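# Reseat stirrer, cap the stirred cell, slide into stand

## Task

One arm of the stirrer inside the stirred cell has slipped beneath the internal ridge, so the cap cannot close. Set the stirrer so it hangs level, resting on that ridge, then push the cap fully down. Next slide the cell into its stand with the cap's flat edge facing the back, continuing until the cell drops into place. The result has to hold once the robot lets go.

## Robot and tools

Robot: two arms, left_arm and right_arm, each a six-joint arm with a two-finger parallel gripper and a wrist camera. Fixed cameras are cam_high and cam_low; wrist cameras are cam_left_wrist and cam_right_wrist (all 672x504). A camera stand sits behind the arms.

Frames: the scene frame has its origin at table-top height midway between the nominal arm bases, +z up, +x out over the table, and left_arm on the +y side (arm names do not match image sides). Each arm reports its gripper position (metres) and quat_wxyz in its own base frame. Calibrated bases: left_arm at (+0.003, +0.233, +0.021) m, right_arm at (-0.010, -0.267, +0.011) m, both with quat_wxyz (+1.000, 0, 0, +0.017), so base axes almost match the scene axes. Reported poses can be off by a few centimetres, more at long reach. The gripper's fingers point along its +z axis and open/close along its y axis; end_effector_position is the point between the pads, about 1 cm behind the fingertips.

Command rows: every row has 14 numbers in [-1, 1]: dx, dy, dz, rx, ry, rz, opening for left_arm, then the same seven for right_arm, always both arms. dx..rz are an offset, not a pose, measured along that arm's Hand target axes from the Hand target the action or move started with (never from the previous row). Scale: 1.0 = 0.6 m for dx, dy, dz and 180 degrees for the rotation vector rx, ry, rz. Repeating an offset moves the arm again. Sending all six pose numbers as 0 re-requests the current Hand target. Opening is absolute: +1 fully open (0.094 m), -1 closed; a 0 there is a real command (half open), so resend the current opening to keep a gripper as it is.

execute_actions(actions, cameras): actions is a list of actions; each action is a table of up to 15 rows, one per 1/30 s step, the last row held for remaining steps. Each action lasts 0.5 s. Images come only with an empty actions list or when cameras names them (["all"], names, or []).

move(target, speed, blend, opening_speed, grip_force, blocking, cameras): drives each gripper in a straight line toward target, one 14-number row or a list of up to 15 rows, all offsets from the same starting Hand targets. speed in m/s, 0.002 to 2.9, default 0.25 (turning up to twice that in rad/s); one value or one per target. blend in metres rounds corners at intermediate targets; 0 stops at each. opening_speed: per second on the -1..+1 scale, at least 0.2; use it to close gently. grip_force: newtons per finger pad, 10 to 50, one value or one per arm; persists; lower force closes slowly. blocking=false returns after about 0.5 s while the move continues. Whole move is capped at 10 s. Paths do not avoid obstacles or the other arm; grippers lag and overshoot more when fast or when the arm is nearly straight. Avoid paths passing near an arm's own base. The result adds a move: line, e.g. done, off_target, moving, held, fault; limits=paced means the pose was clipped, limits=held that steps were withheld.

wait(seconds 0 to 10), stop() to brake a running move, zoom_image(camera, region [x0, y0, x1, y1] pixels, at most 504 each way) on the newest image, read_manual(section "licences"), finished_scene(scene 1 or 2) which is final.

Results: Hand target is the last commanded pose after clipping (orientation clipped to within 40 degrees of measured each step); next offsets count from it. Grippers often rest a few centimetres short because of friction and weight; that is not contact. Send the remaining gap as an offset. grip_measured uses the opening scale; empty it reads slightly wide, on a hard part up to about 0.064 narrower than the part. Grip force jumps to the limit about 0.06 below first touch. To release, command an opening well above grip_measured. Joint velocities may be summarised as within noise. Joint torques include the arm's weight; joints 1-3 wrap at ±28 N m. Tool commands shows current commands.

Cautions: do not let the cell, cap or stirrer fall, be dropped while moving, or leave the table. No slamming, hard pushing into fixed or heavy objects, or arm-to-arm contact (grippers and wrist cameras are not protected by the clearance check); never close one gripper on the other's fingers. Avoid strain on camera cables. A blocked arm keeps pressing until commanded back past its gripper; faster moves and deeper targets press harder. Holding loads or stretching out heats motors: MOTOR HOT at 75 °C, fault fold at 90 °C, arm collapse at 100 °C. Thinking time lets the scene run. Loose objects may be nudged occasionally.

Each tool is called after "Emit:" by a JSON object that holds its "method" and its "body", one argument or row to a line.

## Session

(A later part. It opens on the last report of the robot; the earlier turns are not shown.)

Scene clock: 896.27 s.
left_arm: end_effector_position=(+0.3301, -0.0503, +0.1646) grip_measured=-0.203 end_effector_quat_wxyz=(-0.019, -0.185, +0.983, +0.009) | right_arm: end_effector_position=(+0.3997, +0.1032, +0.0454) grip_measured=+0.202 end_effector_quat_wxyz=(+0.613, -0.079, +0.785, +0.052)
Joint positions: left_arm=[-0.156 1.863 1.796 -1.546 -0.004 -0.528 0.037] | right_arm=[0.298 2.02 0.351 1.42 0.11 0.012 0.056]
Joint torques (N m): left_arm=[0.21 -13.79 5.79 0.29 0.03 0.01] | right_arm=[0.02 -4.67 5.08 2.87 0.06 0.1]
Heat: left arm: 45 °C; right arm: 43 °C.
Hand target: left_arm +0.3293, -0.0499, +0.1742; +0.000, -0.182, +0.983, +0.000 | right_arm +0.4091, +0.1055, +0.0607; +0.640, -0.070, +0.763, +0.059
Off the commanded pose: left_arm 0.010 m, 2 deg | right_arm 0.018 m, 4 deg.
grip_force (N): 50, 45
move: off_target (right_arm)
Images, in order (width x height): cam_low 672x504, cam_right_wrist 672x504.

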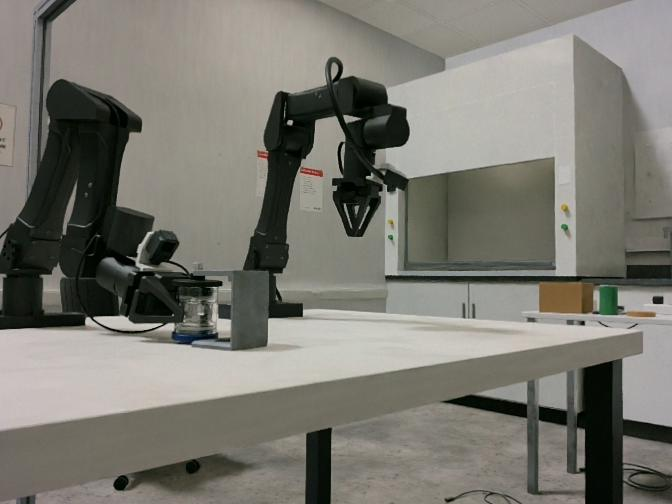

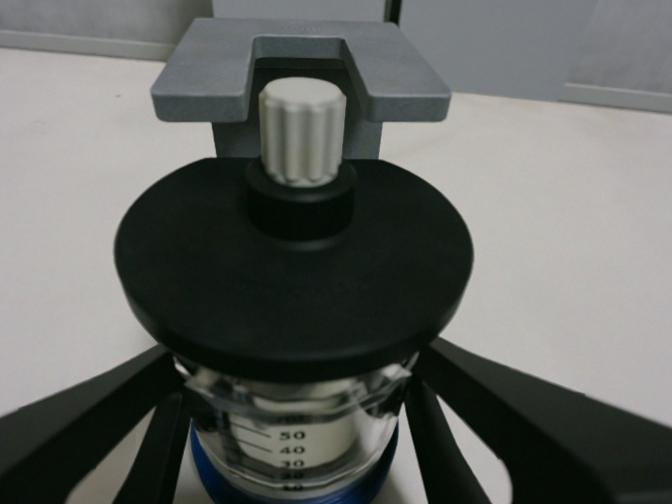

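Emit:
{"method": "move", "body": {
  "target": [0,0,0.0,0,0,0,-0.2,0.000,0.0,0.012,0,0,0,0.05],
  "speed": 0.03,
  "cameras": ["cam_low","cam_right_wrist"]
}}

Emit:
{"method": "zoom_image", "body": {
  "camera": "cam_low",
  "region": [130, 240, 280, 370]
}}

Scene clock: 900.63 s.
left_arm: end_effector_position=(+0.3301, -0.0503, +0.1646) grip_measured=-0.203 end_effector_quat_wxyz=(-0.019, -0.185, +0.983, +0.009) | right_arm: end_effector_position=(+0.4074, +0.1055, +0.0476) grip_measured=+0.202 end_effector_quat_wxyz=(+0.618, -0.078, +0.781, +0.053)
Joint positions: left_arm=[-0.156 1.863 1.796 -1.546 -0.004 -0.528 0.037] | right_arm=[0.298 2.035 0.381 1.42 0.11 0.012 0.056]
Joint torques (N m): left_arm=[0.31 -13.87 5.78 0.29 0.03 0.02] | right_arm=[-0.21 -4.81 5.2 2.75 0.03 0.09]
Heat: left arm: 45 °C; right arm: 44 °C.
Hand target: left_arm +0.3293, -0.0499, +0.1742; +0.000, -0.182, +0.983, +0.000 | right_arm +0.4161, +0.1067, +0.0594; +0.640, -0.070, +0.763, +0.059
Off the commanded pose: left_arm 0.010 m, 2 deg | right_arm 0.015 m, 3 deg.
grip_force (N): 50, 45
move: off_target (right_arm)
Images, in order (width x height): cam_low 672x504, cam_right_wrist 672x504.

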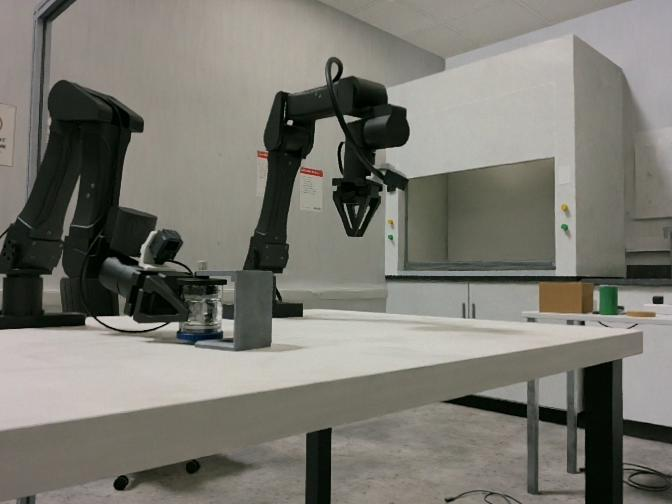

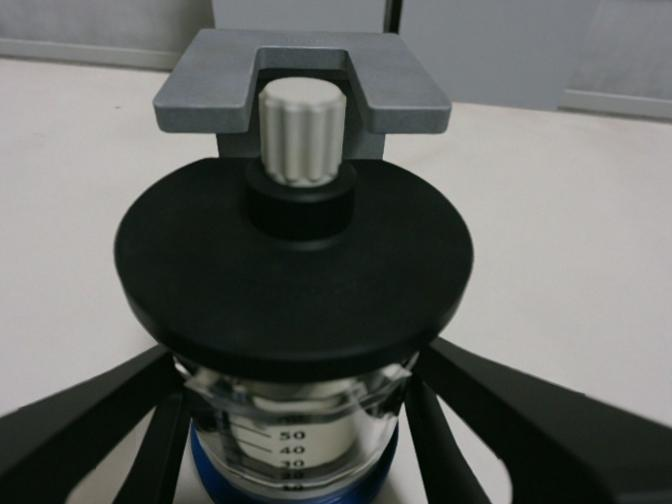

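Scaled by 3.360 from the camera's 672x504 image, which has a finer 960x720 frame.

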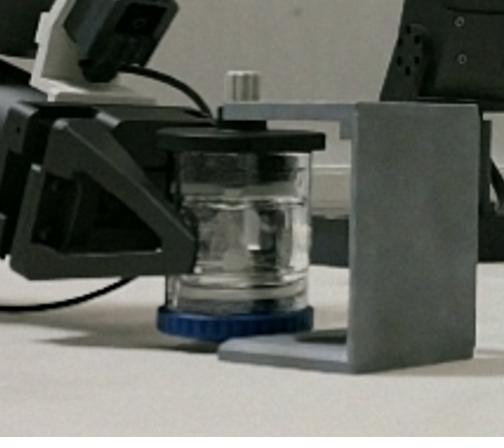

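Emit:
{"method": "move", "body": {
  "target": [0,0,0.0,0,0,0,-0.2,-0.0215,0.0,-0.0115,0,0,0,0.05],
  "speed": 0.03,
  "cameras": ["cam_low","cam_right_wrist"]
}}

Emit:
{"method": "zoom_image", "body": {
  "camera": "cam_low",
  "region": [130, 240, 280, 370]
}}

Scene clock: 910.50 s.
left_arm: end_effector_position=(+0.3301, -0.0503, +0.1646) grip_measured=-0.203 end_effector_quat_wxyz=(-0.019, -0.185, +0.983, +0.009) | right_arm: end_effector_position=(+0.4066, +0.1053, +0.0473) grip_measured=+0.202 end_effector_quat_wxyz=(+0.611, -0.079, +0.786, +0.052)
Joint positions: left_arm=[-0.156 1.863 1.796 -1.546 -0.004 -0.528 0.037] | right_arm=[0.298 2.009 0.381 1.376 0.11 0.012 0.056]
Joint torques (N m): left_arm=[0.24 -13.76 5.78 0.29 0.03 0.04] | right_arm=[-0.06 -9.21 3.6 2.52 0.05 0.09]
Heat: left arm: 46 °C; right arm: 45 °C.
Hand target: left_arm +0.3293, -0.0499, +0.1742; +0.000, -0.182, +0.983, +0.000 | right_arm +0.4116, +0.1059, +0.0734; +0.640, -0.070, +0.763, +0.059
Off the commanded pose: left_arm 0.010 m, 2 deg | right_arm 0.027 m, 4 deg.
grip_force (N): 50, 45
move: off_target (right_arm)
Images, in order (width x height): cam_low 672x504, cam_right_wrist 672x504.

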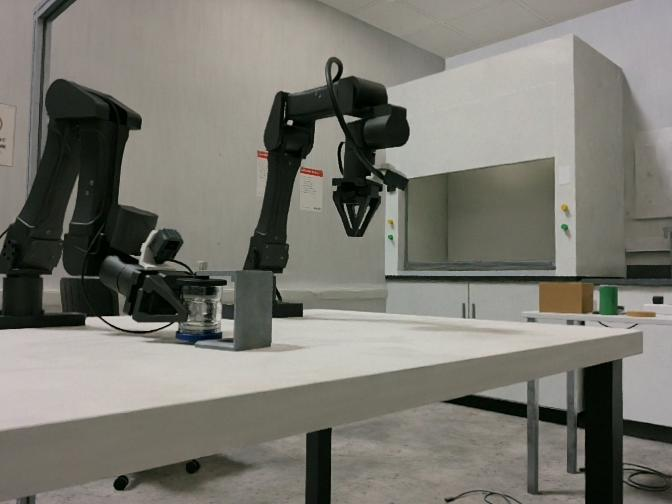

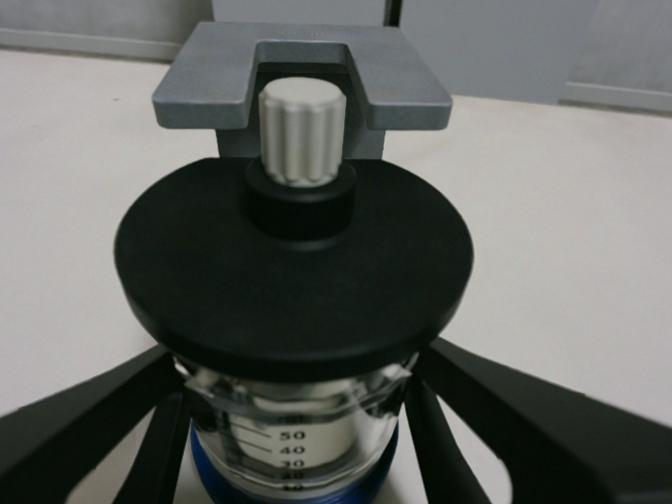

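Scaled by 3.360 from the camera's 672x504 image, which has a finer 960x720 frame.

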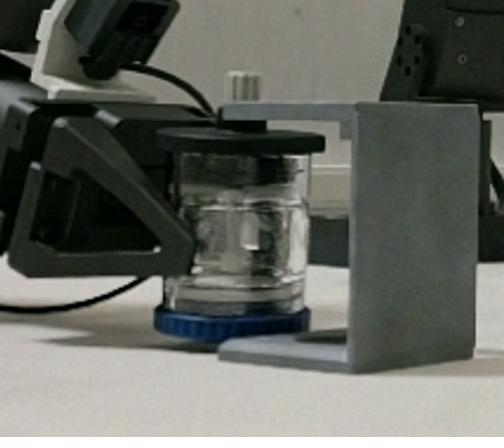

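Emit:
{"method": "move", "body": {
  "target": [0,0,0.0,0,0,0,-0.2,-0.008,0.0,-0.0015,0,0,0,0.05],
  "speed": 0.02,
  "cameras": ["cam_low"]
}}

Emit:
{"method": "zoom_image", "body": {
  "camera": "cam_low",
  "region": [130, 240, 280, 370]
}}

Scene clock: 914.50 s.
left_arm: end_effector_position=(+0.3301, -0.0503, +0.1646) grip_measured=-0.203 end_effector_quat_wxyz=(-0.019, -0.185, +0.983, +0.009) | right_arm: end_effector_position=(+0.4067, +0.1053, +0.0519) grip_measured=+0.202 end_effector_quat_wxyz=(+0.611, -0.079, +0.786, +0.052)
Joint positions: left_arm=[-0.156 1.863 1.796 -1.546 -0.004 -0.528 0.037] | right_arm=[0.298 1.979 0.381 1.345 0.11 0.012 0.056]
Joint torques (N m): left_arm=[0.2 -13.82 5.82 0.27 0.03 0.02] | right_arm=[-0.06 -9.17 3.77 2.52 0.05 0.09]
Heat: left arm: 46 °C; right arm: 45 °C.
Hand target: left_arm +0.3293, -0.0499, +0.1742; +0.000, -0.182, +0.983, +0.000 | right_arm +0.4116, +0.1059, +0.0782; +0.640, -0.070, +0.763, +0.059
Off the commanded pose: left_arm 0.010 m, 2 deg | right_arm 0.027 m, 4 deg.
grip_force (N): 50, 45
move: off_target (right_arm)
Images, in order (width x height): cam_low 672x504.

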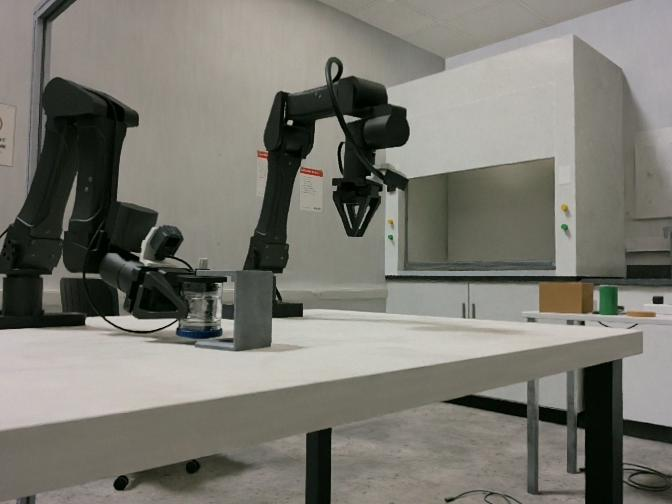

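Scaled by 3.360 from the camera's 672x504 image, which has a finer 960x720 frame.

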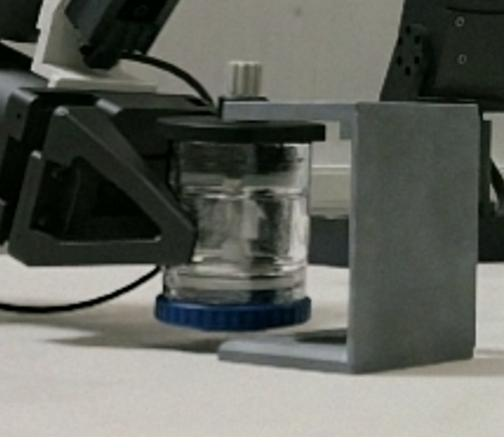

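Emit:
{"method": "move", "body": {
  "target": [0,0,0.0,0,0,0,-0.2,0.0137,0.0,0.0278,0,0,0,0.05],
  "speed": 0.03,
  "cameras": ["cam_low","cam_right_wrist"]
}}

Emit:
{"method": "zoom_image", "body": {
  "camera": "cam_low",
  "region": [130, 240, 280, 370]
}}

Scene clock: 920.83 s.
left_arm: end_effector_position=(+0.3301, -0.0503, +0.1646) grip_measured=-0.203 end_effector_quat_wxyz=(-0.019, -0.185, +0.983, +0.009) | right_arm: end_effector_position=(+0.4161, +0.1082, +0.0533) grip_measured=+0.202 end_effector_quat_wxyz=(+0.616, -0.078, +0.782, +0.053)
Joint positions: left_arm=[-0.156 1.863 1.796 -1.546 -0.004 -0.528 0.037] | right_arm=[0.298 2.002 0.418 1.345 0.11 0.012 0.056]
Joint torques (N m): left_arm=[0.24 -13.83 5.82 0.25 0.04 0.01] | right_arm=[-0.61 -5.04 5.79 2.76 0 0.07]
Heat: left arm: 46 °C; right arm: 45 °C.
Hand target: left_arm +0.3293, -0.0499, +0.1742; +0.000, -0.182, +0.983, +0.000 | right_arm +0.4262, +0.1086, +0.0671; +0.640, -0.070, +0.763, +0.059
Off the commanded pose: left_arm 0.010 m, 2 deg | right_arm 0.017 m, 4 deg.
grip_force (N): 50, 45
move: off_target (right_arm)
Images, in order (width x height): cam_low 672x504, cam_right_wrist 672x504.

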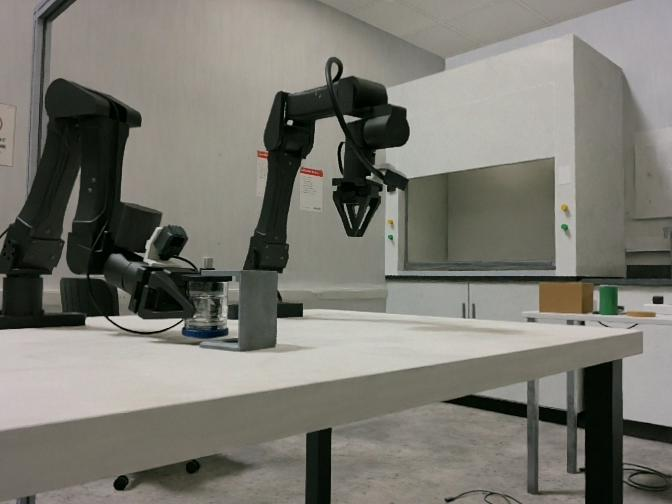

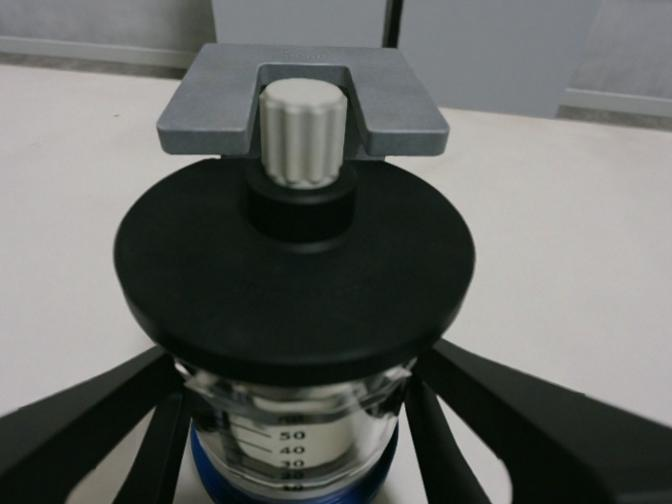

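Scaled by 3.360 from the camera's 672x504 image, which has a finer 960x720 frame.

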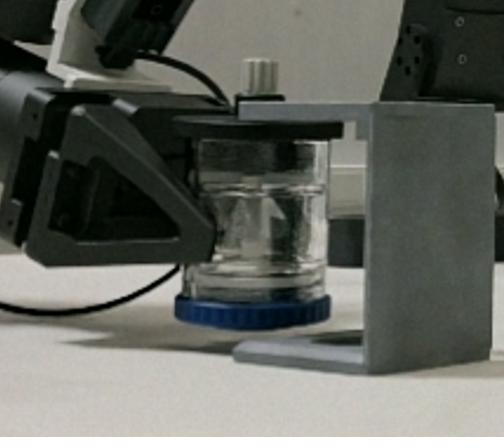

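Emit:
{"method": "move", "body": {
  "target": [0,0,0.0,0,0,0,-0.2,0.006,0.0,-0.003,0,-0.015,0,0.05],
  "speed": 0.03,
  "cameras": ["cam_low","cam_right_wrist"]
}}

Emit:
{"method": "zoom_image", "body": {
  "camera": "cam_low",
  "region": [150, 250, 290, 370]
}}

Scene clock: 945.77 s.
left_arm: end_effector_position=(+0.3301, -0.0503, +0.1646) grip_measured=-0.203 end_effector_quat_wxyz=(-0.019, -0.185, +0.983, +0.009) | right_arm: end_effector_position=(+0.4176, +0.1087, +0.0515) grip_measured=+0.202 end_effector_quat_wxyz=(+0.634, -0.075, +0.767, +0.056)
Joint positions: left_arm=[-0.156 1.863 1.796 -1.546 -0.004 -0.528 0.037] | right_arm=[0.298 2.084 0.418 1.475 0.11 0.012 0.056]
Joint torques (N m): left_arm=[0.29 -13.81 5.81 0.28 0.05 0.03] | right_arm=[-0.47 -5.08 4.37 2.9 0.01 0.04]
Heat: left arm: 46 °C; right arm: 46 °C.
Hand target: left_arm +0.3293, -0.0499, +0.1742; +0.000, -0.182, +0.983, +0.000 | right_arm +0.4239, +0.1082, +0.0638; +0.657, -0.068, +0.748, +0.060
Off the commanded pose: left_arm 0.010 m, 2 deg | right_arm 0.014 m, 4 deg.
grip_force (N): 50, 45
move: off_target (right_arm)
Images, in order (width x height): cam_low 672x504, cam_right_wrist 672x504.

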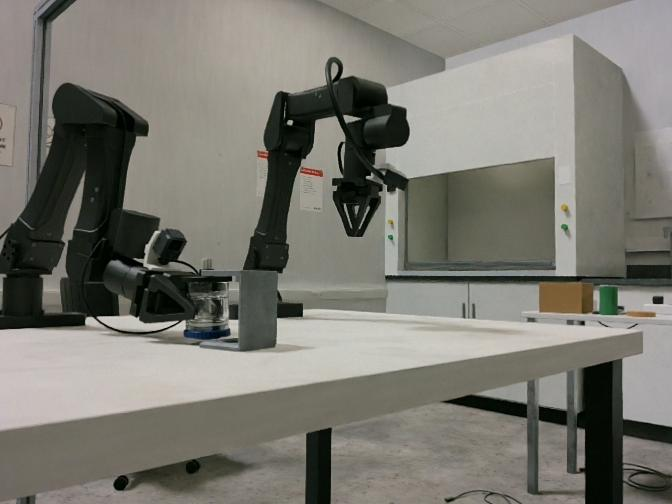

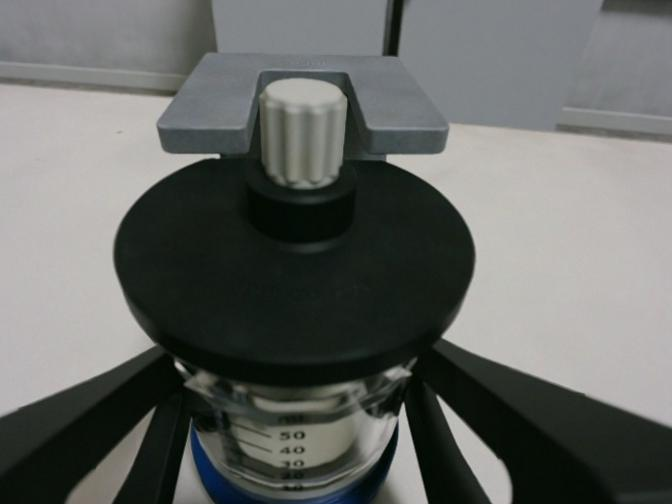

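Scaled by 3.600 from the camera's 672x504 image, which has a finer 960x720 frame.

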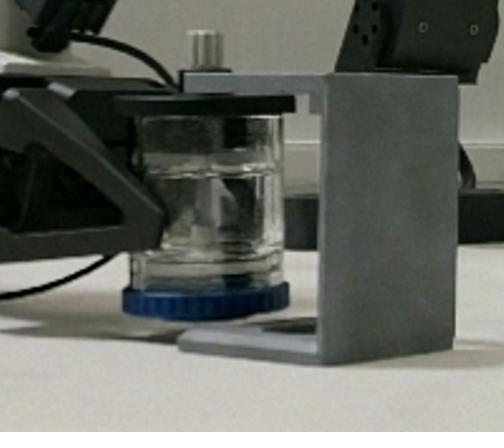

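Emit:
{"method": "move", "body": {
  "target": [0,0,0.0,0,0,0,-0.2,0.0045,0.0,-0.003,0,0.004,0,0.05],
  "speed": 0.03,
  "cameras": ["cam_low","cam_right_wrist"]
}}

Emit:
{"method": "zoom_image", "body": {
  "camera": "cam_low",
  "region": [150, 250, 290, 370]
}}

Scene clock: 951.83 s.
left_arm: end_effector_position=(+0.3301, -0.0503, +0.1646) grip_measured=-0.203 end_effector_quat_wxyz=(-0.019, -0.185, +0.983, +0.009) | right_arm: end_effector_position=(+0.4176, +0.1087, +0.0516) grip_measured=+0.202 end_effector_quat_wxyz=(+0.634, -0.075, +0.767, +0.056)
Joint positions: left_arm=[-0.156 1.863 1.796 -1.546 -0.004 -0.528 0.037] | right_arm=[0.298 2.084 0.418 1.475 0.11 0.012 0.056]
Joint torques (N m): left_arm=[0.23 -13.81 5.85 0.26 0.03 0.03] | right_arm=[-0.42 -5.41 3.86 2.79 0.02 0.05]
Heat: left arm: 46 °C; right arm: 46 °C.
Hand target: left_arm +0.3293, -0.0499, +0.1742; +0.000, -0.182, +0.983, +0.000 | right_arm +0.4218, +0.1078, +0.0614; +0.653, -0.069, +0.752, +0.060
Off the commanded pose: left_arm 0.010 m, 2 deg | right_arm 0.011 m, 3 deg.
grip_force (N): 50, 45
move: off_target (right_arm)
Images, in order (width x height): cam_low 672x504, cam_right_wrist 672x504.

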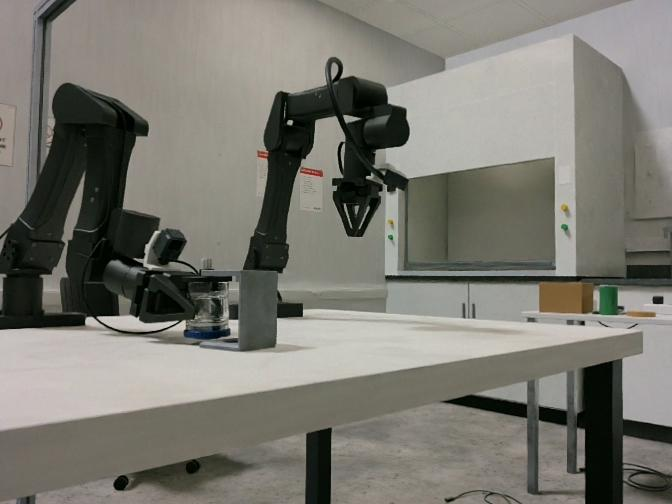

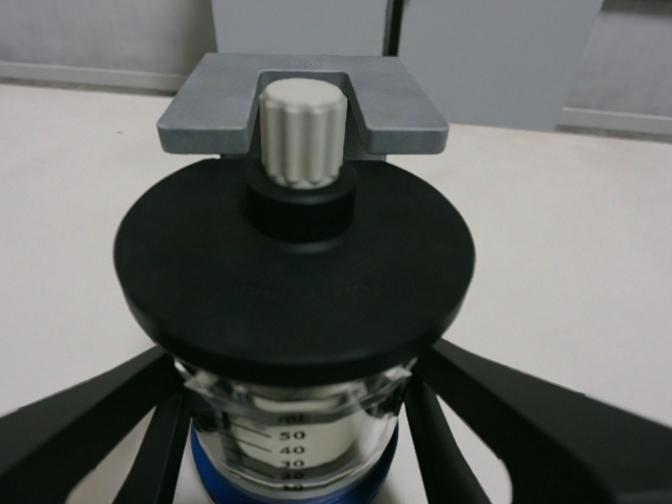

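Scaled by 3.600 from the camera's 672x504 image, which has a finer 960x720 frame.

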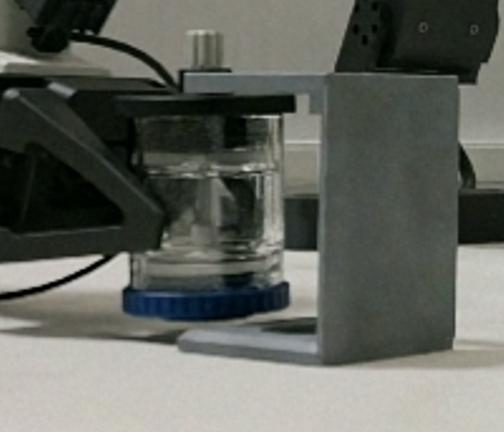

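Emit:
{"method": "move", "body": {
  "target": [0,0,0.0,0,0,0,-0.2,0.006,0.0,-0.001,0,0.0,0,0.05],
  "speed": 0.03,
  "cameras": ["cam_low"]
}}

Emit:
{"method": "zoom_image", "body": {
  "camera": "cam_low",
  "region": [150, 250, 290, 370]
}}

Scene clock: 954.93 s.
left_arm: end_effector_position=(+0.3301, -0.0503, +0.1646) grip_measured=-0.203 end_effector_quat_wxyz=(-0.019, -0.185, +0.983, +0.009) | right_arm: end_effector_position=(+0.4172, +0.1086, +0.0488) grip_measured=+0.202 end_effector_quat_wxyz=(+0.634, -0.075, +0.768, +0.056)
Joint positions: left_arm=[-0.156 1.863 1.796 -1.546 -0.004 -0.528 0.037] | right_arm=[0.298 2.099 0.418 1.488 0.11 0.012 0.056]
Joint torques (N m): left_arm=[0.25 -13.85 5.82 0.27 0.03 0.03] | right_arm=[-0.38 -5.04 3.55 2.85 0.02 0.05]
Heat: left arm: 46 °C; right arm: 46 °C.
Hand target: left_arm +0.3293, -0.0499, +0.1742; +0.000, -0.182, +0.983, +0.000 | right_arm +0.4207, +0.1076, +0.0580; +0.653, -0.069, +0.752, +0.060
Off the commanded pose: left_arm 0.010 m, 2 deg | right_arm 0.010 m, 3 deg.
grip_force (N): 50, 45
move: off_target (right_arm)
Images, in order (width x height): cam_low 672x504.

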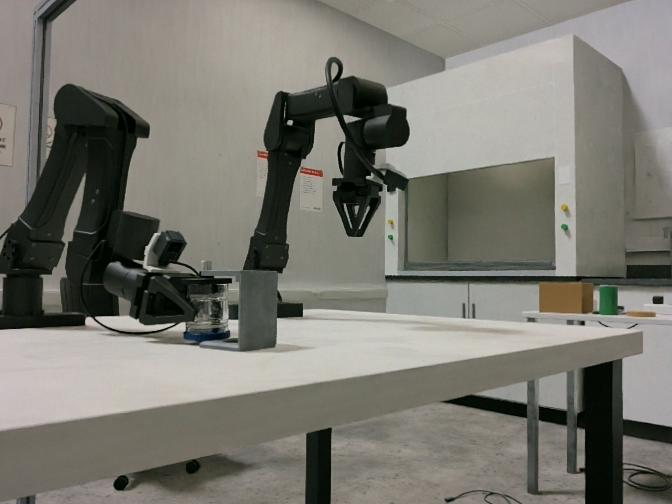

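Scaled by 3.600 from the camera's 672x504 image, which has a finer 960x720 frame.

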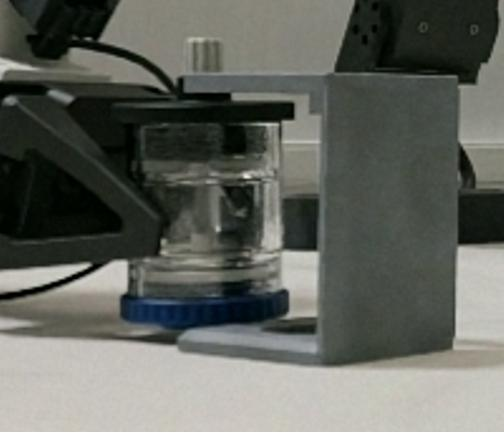

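Emit:
{"method": "move", "body": {
  "target": [0,0,0.0,0,0,0,-0.2,0.002,0.0,0.022,0,0.0,0,0.05],
  "speed": 0.03,
  "cameras": ["cam_low","cam_right_wrist"]
}}

Emit:
{"method": "zoom_image", "body": {
  "camera": "cam_low",
  "region": [150, 250, 290, 370]
}}

Scene clock: 959.70 s.
left_arm: end_effector_position=(+0.3301, -0.0503, +0.1646) grip_measured=-0.203 end_effector_quat_wxyz=(-0.019, -0.185, +0.983, +0.009) | right_arm: end_effector_position=(+0.4270, +0.1098, +0.0492) grip_measured=+0.202 end_effector_quat_wxyz=(+0.640, -0.073, +0.763, +0.056)
Joint positions: left_arm=[-0.156 1.863 1.796 -1.546 -0.004 -0.528 0.037] | right_arm=[0.294 2.126 0.457 1.491 0.11 0.012 0.056]
Joint torques (N m): left_arm=[0.25 -13.78 5.78 0.25 0.04 0.03] | right_arm=[-0.51 -5.18 4.96 2.58 -0.02 0.04]
Heat: left arm: 46 °C; right arm: 47 °C.
Hand target: left_arm +0.3293, -0.0499, +0.1742; +0.000, -0.182, +0.983, +0.000 | right_arm +0.4334, +0.1099, +0.0550; +0.653, -0.069, +0.752, +0.060
Off the commanded pose: left_arm 0.010 m, 2 deg | right_arm 0.009 m, 2 deg.
grip_force (N): 50, 45
move: done
Images, in order (width x height): cam_low 672x504, cam_right_wrist 672x504.

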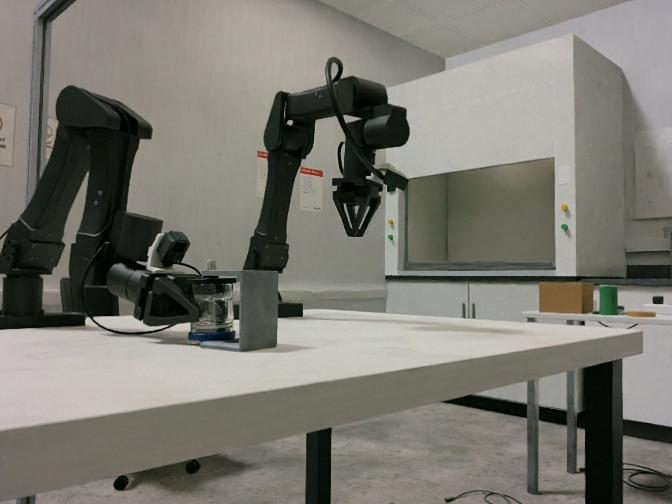

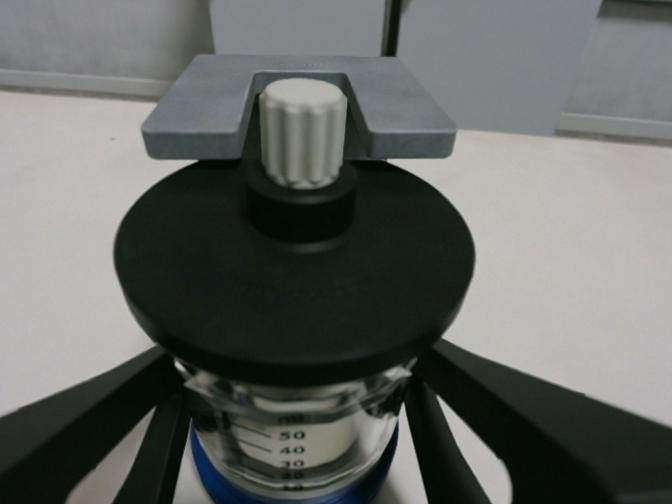

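Scaled by 3.600 from the camera's 672x504 image, which has a finer 960x720 frame.

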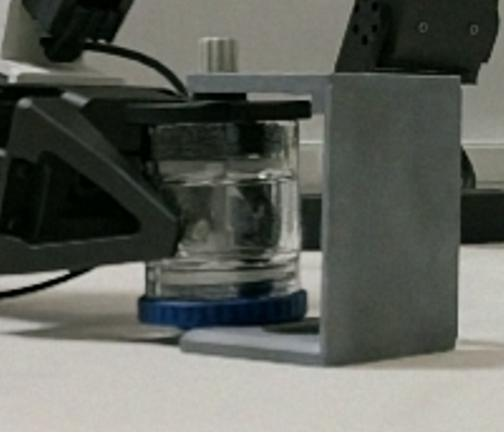

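Emit:
{"method": "move", "body": {
  "target": [0,0,0.0,0,0,0,-0.2,0.001,0.0,0.012,0,0.0,0,0.05],
  "speed": 0.03,
  "cameras": ["cam_low","cam_right_wrist"]
}}

Emit:
{"method": "zoom_image", "body": {
  "camera": "cam_low",
  "region": [150, 250, 290, 370]
}}

Scene clock: 965.13 s.
left_arm: end_effector_position=(+0.3301, -0.0503, +0.1646) grip_measured=-0.203 end_effector_quat_wxyz=(-0.019, -0.185, +0.983, +0.009) | right_arm: end_effector_position=(+0.4340, +0.1109, +0.0495) grip_measured=+0.202 end_effector_quat_wxyz=(+0.643, -0.072, +0.761, +0.056)
Joint positions: left_arm=[-0.156 1.863 1.796 -1.546 -0.004 -0.528 0.037] | right_arm=[0.291 2.141 0.485 1.487 0.108 0.012 0.056]
Joint torques (N m): left_arm=[0.25 -13.82 5.83 0.26 0.04 0.01] | right_arm=[-0.51 -5.38 5.12 2.47 -0.04 0.03]
Heat: left arm: 46 °C; right arm: 46 °C.
Hand target: left_arm +0.3293, -0.0499, +0.1742; +0.000, -0.182, +0.983, +0.000 | right_arm +0.4403, +0.1112, +0.0534; +0.653, -0.069, +0.752, +0.060
Off the commanded pose: left_arm 0.010 m, 2 deg | right_arm 0.007 m, 2 deg.
grip_force (N): 50, 45
move: done
Images, in order (width x height): cam_low 672x504, cam_right_wrist 672x504.

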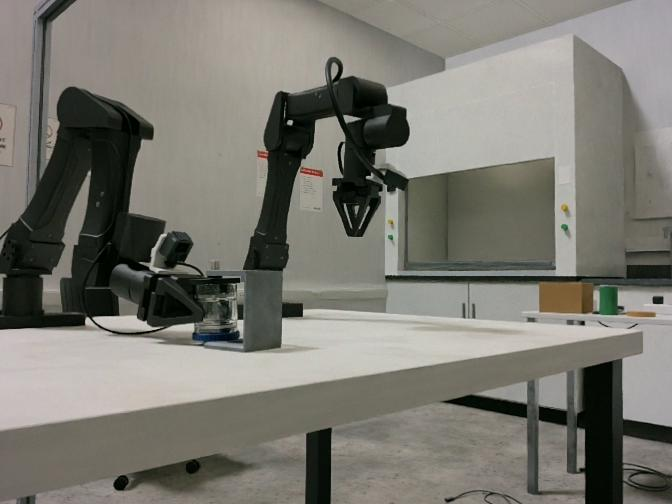

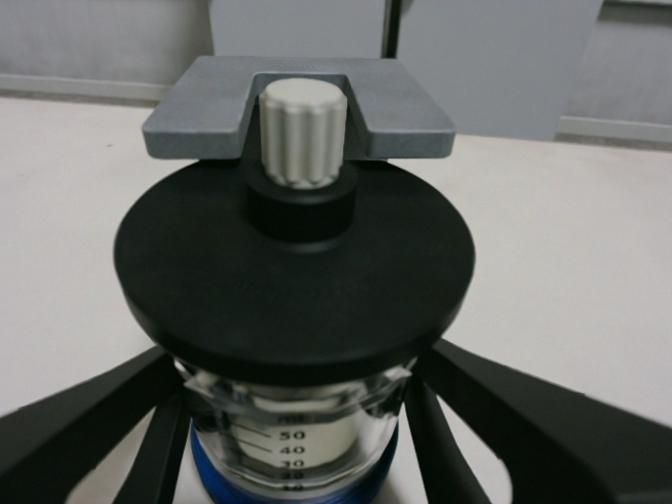

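Scaled by 3.600 from the camera's 672x504 image, which has a finer 960x720 frame.

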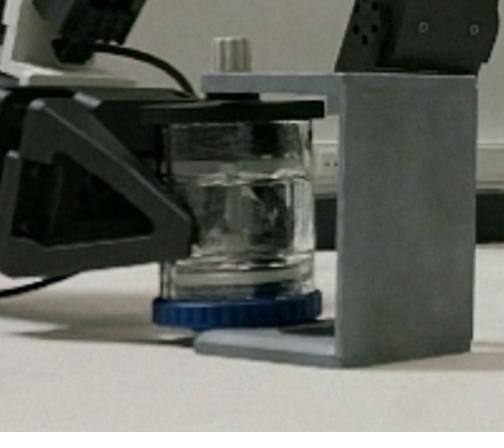

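Emit:
{"method": "move", "body": {
  "target": [0,0,0.0,0,0,0,-0.2,-0.0022,0.0,0.0098,0,0.0,0,0.05],
  "speed": 0.03,
  "cameras": ["cam_low","cam_right_wrist","cam_high"]
}}

Emit:
{"method": "zoom_image", "body": {
  "camera": "cam_low",
  "region": [150, 250, 290, 370]
}}

Emit:
{"method": "zoom_image", "body": {
  "camera": "cam_high",
  "region": [200, 240, 320, 360]
}}

Scene clock: 988.67 s.
left_arm: end_effector_position=(+0.3301, -0.0503, +0.1646) grip_measured=-0.203 end_effector_quat_wxyz=(-0.019, -0.185, +0.983, +0.009) | right_arm: end_effector_position=(+0.4396, +0.1128, +0.0507) grip_measured=+0.202 end_effector_quat_wxyz=(+0.643, -0.072, +0.760, +0.057)
Joint positions: left_arm=[-0.156 1.863 1.796 -1.546 -0.004 -0.528 0.037] | right_arm=[0.291 2.141 0.509 1.464 0.107 0.012 0.056]
Joint torques (N m): left_arm=[0.27 -13.76 5.81 0.27 0.03 0.03] | right_arm=[-0.7 -5.31 5.34 2.48 -0.04 0.03]
Heat: left arm: 46 °C; right arm: 47 °C.
Hand target: left_arm +0.3293, -0.0499, +0.1742; +0.000, -0.182, +0.983, +0.000 | right_arm +0.4463, +0.1123, +0.0540; +0.653, -0.069, +0.752, +0.060
Off the commanded pose: left_arm 0.010 m, 2 deg | right_arm 0.007 m, 2 deg.
grip_force (N): 50, 45
move: done
Images, in order (width x height): cam_high 672x504, cam_low 672x504, cam_right_wrist 672x504.

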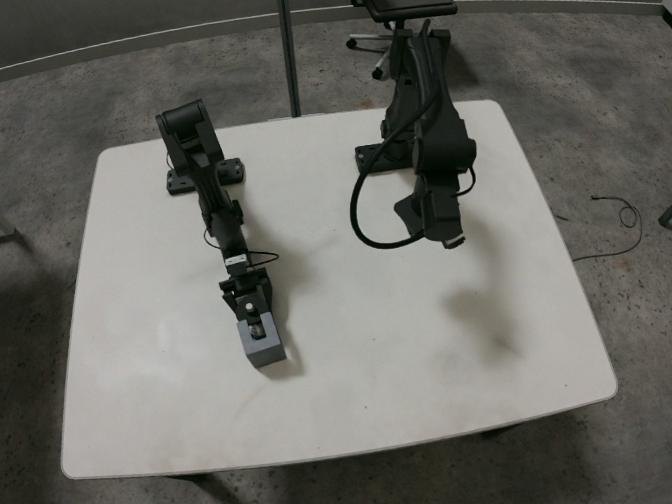

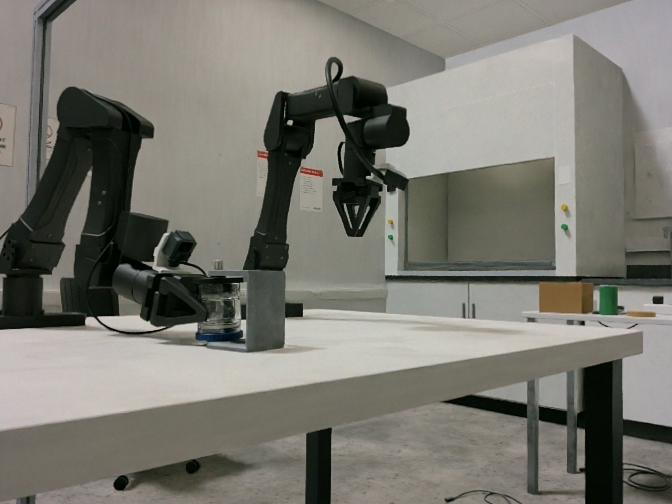

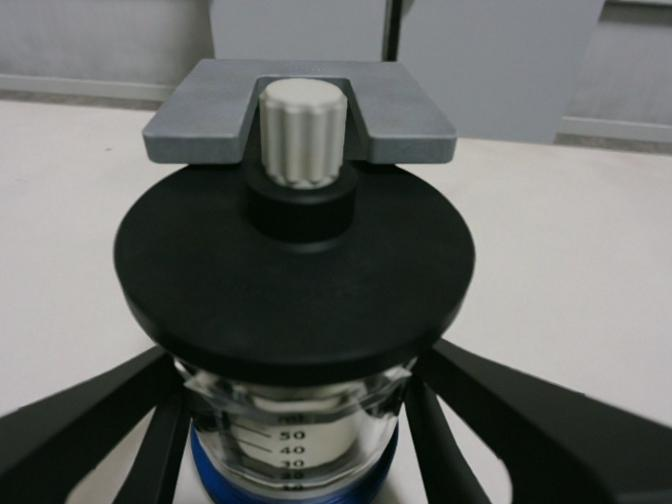

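Scaled by 3.600 from the camera's 672x504 image, which has a finer 960x720 frame.

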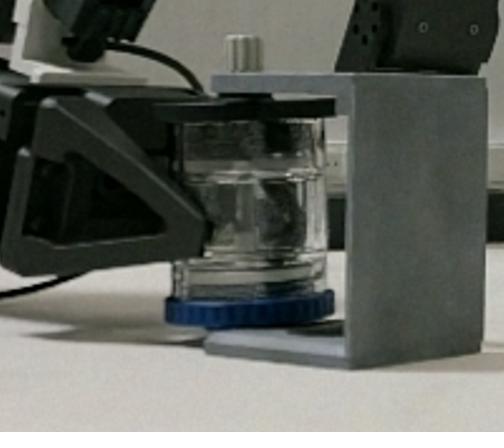

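Scaled by 4.200 from the camera's 672x504 image, which has a finer 960x720 frame.

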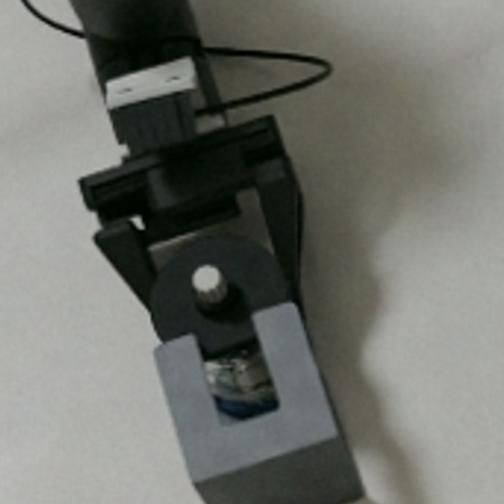

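Emit:
{"method": "zoom_image", "body": {
  "camera": "cam_low",
  "region": [190, 310, 250, 355]
}}

Emit:
{"method": "zoom_image", "body": {
  "camera": "cam_low",
  "region": [190, 260, 250, 305]
}}

Scaled by 8.400 from the camera's 672x504 image, which has a finer 960x720 frame.

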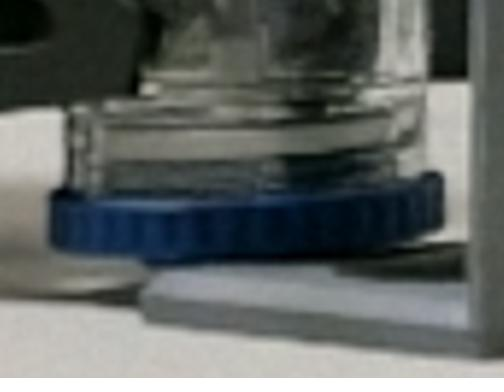

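Scaled by 8.400 from the camera's 672x504 image, which has a finer 960x720 frame.

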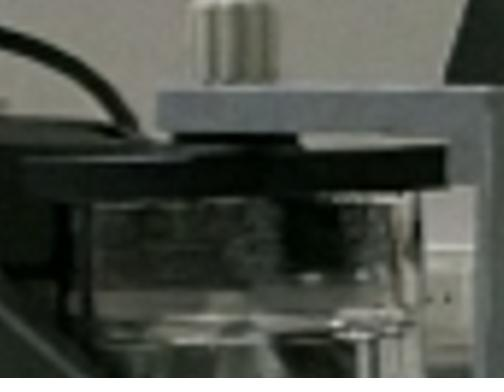

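Emit:
{"method": "move", "body": {
  "target": [0,0,0.0,0,0,0,-0.2,-0.0197,0.0,-0.0068,0,0.011,0,0.05],
  "speed": 0.03,
  "cameras": ["cam_low"]
}}

Emit:
{"method": "zoom_image", "body": {
  "camera": "cam_low",
  "region": [150, 250, 290, 370]
}}

Scene clock: 1012.10 s.
left_arm: end_effector_position=(+0.3301, -0.0503, +0.1646) grip_measured=-0.203 end_effector_quat_wxyz=(-0.019, -0.185, +0.983, +0.009) | right_arm: end_effector_position=(+0.4386, +0.1126, +0.0493) grip_measured=+0.202 end_effector_quat_wxyz=(+0.627, -0.075, +0.774, +0.054)
Joint positions: left_arm=[-0.156 1.863 1.796 -1.546 -0.004 -0.528 0.037] | right_arm=[0.291 2.092 0.509 1.371 0.107 0.012 0.056]
Joint torques (N m): left_arm=[0.23 -13.87 5.81 0.27 0.04 0.04] | right_arm=[-0.62 -9.66 4.52 2.06 -0.04 0.06]
Heat: left arm: 46 °C; right arm: 48 °C.
Hand target: left_arm +0.3293, -0.0499, +0.1742; +0.000, -0.182, +0.983, +0.000 | right_arm +0.4439, +0.1118, +0.0661; +0.640, -0.070, +0.763, +0.059
Off the commanded pose: left_arm 0.010 m, 2 deg | right_arm 0.018 m, 2 deg.
grip_force (N): 50, 45
move: off_target (right_arm)
Images, in order (width x height): cam_low 672x504.

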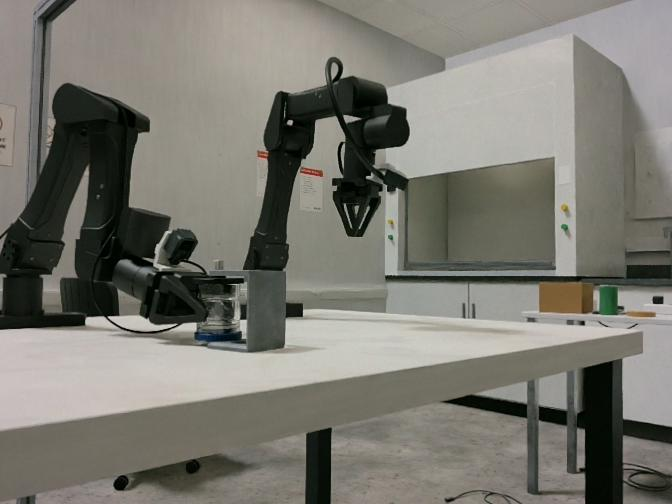

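Scaled by 3.600 from the camera's 672x504 image, which has a finer 960x720 frame.

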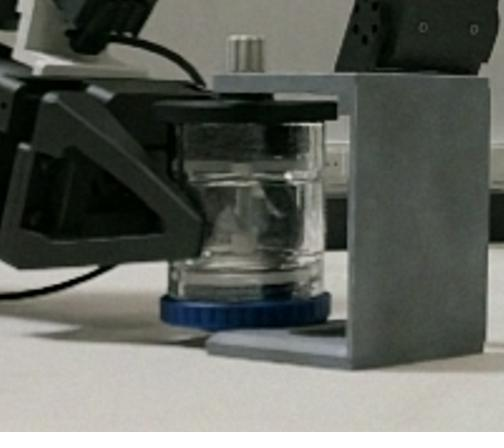

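Emit:
{"method": "move", "body": {
  "target": [0,0,0.0,0,0,0,-0.2,-0.0035,0.0,-0.0005,0,0.0,0,0.05],
  "speed": 0.02,
  "cameras": ["cam_low"]
}}

Emit:
{"method": "zoom_image", "body": {
  "camera": "cam_low",
  "region": [150, 250, 290, 370]
}}

Scene clock: 1016.30 s.
left_arm: end_effector_position=(+0.3301, -0.0503, +0.1646) grip_measured=-0.203 end_effector_quat_wxyz=(-0.019, -0.185, +0.983, +0.009) | right_arm: end_effector_position=(+0.4384, +0.1125, +0.0496) grip_measured=+0.202 end_effector_quat_wxyz=(+0.624, -0.075, +0.776, +0.053)
Joint positions: left_arm=[-0.156 1.863 1.796 -1.546 -0.004 -0.528 0.037] | right_arm=[0.291 2.082 0.509 1.355 0.107 0.012 0.056]
Joint torques (N m): left_arm=[0.2 -13.75 5.75 0.27 0.05 0.03] | right_arm=[-0.66 -9.69 4.53 2.12 -0.04 0.07]
Heat: left arm: 46 °C; right arm: 48 °C.
Hand target: left_arm +0.3293, -0.0499, +0.1742; +0.000, -0.182, +0.983, +0.000 | right_arm +0.4440, +0.1119, +0.0683; +0.640, -0.070, +0.763, +0.059
Off the commanded pose: left_arm 0.010 m, 2 deg | right_arm 0.019 m, 2 deg.
grip_force (N): 50, 45
move: off_target (right_arm)
Images, in order (width x height): cam_low 672x504.

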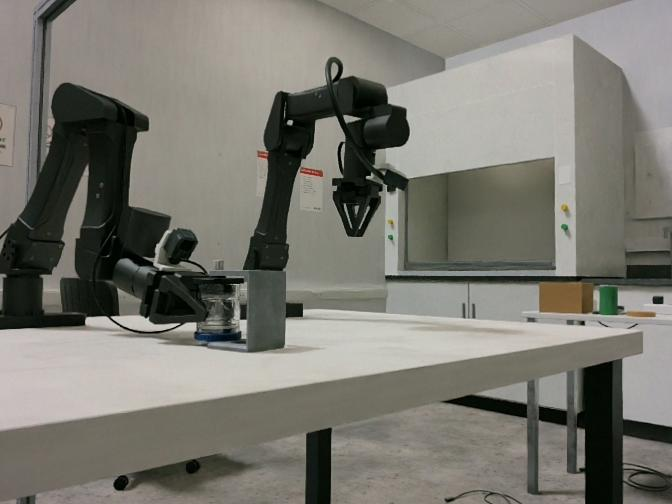

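Scaled by 3.600 from the camera's 672x504 image, which has a finer 960x720 frame.

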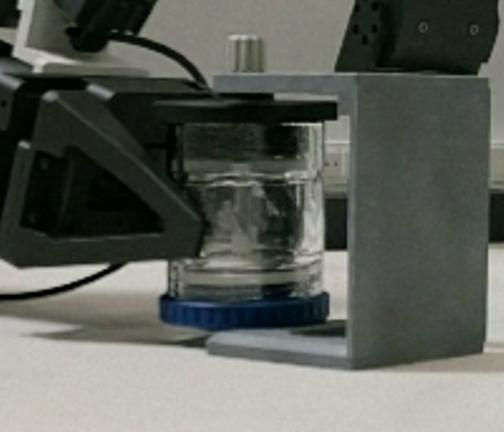

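Emit:
{"method": "move", "body": {
  "target": [0,0,0.0,0,0,0,-0.2,-0.006,0.0,-0.001,0,-0.003,0,0.05],
  "speed": 0.02,
  "cameras": ["cam_low"]
}}

Emit:
{"method": "zoom_image", "body": {
  "camera": "cam_low",
  "region": [190, 260, 250, 305]
}}

Emit:
{"method": "zoom_image", "body": {
  "camera": "cam_low",
  "region": [190, 310, 250, 355]
}}

Scene clock: 1020.60 s.
left_arm: end_effector_position=(+0.3301, -0.0503, +0.1646) grip_measured=-0.203 end_effector_quat_wxyz=(-0.019, -0.185, +0.983, +0.009) | right_arm: end_effector_position=(+0.4384, +0.1125, +0.0500) grip_measured=+0.202 end_effector_quat_wxyz=(+0.623, -0.075, +0.776, +0.053)
Joint positions: left_arm=[-0.156 1.863 1.796 -1.546 -0.004 -0.528 0.037] | right_arm=[0.291 2.078 0.509 1.349 0.107 0.012 0.056]
Joint torques (N m): left_arm=[0.16 -13.81 5.81 0.27 0.02 0.03] | right_arm=[-0.65 -9.87 4.44 2.21 -0.04 0.06]
Heat: left arm: 46 °C; right arm: 47 °C.
Hand target: left_arm +0.3293, -0.0499, +0.1742; +0.000, -0.182, +0.983, +0.000 | right_arm +0.4440, +0.1119, +0.0719; +0.643, -0.069, +0.760, +0.059
Off the commanded pose: left_arm 0.010 m, 2 deg | right_arm 0.023 m, 3 deg.
grip_force (N): 50, 45
move: off_target (right_arm)
Images, in order (width x height): cam_low 672x504.

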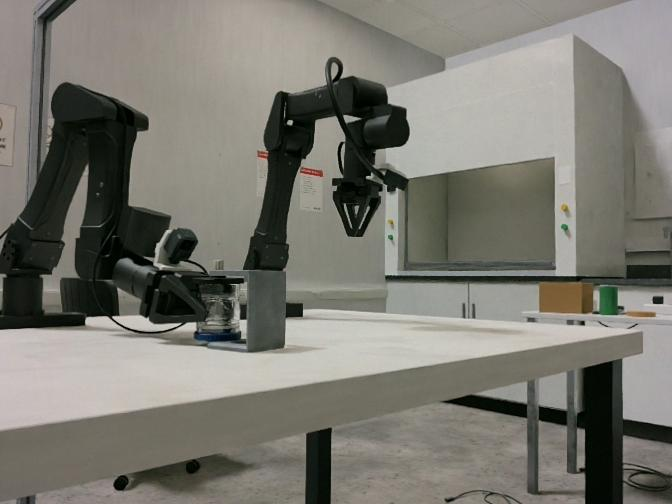

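Scaled by 8.400 from the camera's 672x504 image, which has a finer 960x720 frame.

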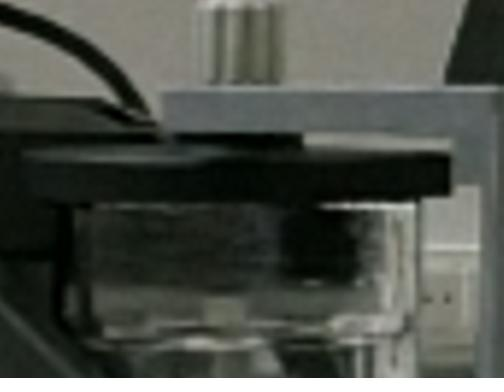

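Scaled by 8.400 from the camera's 672x504 image, which has a finer 960x720 frame.

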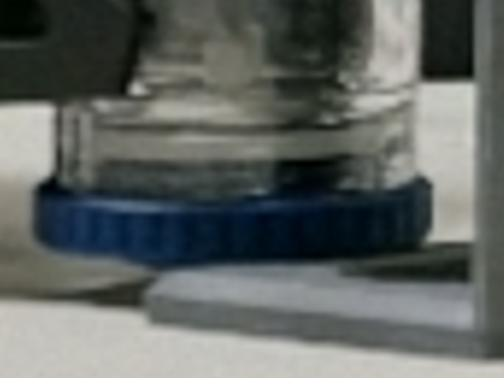

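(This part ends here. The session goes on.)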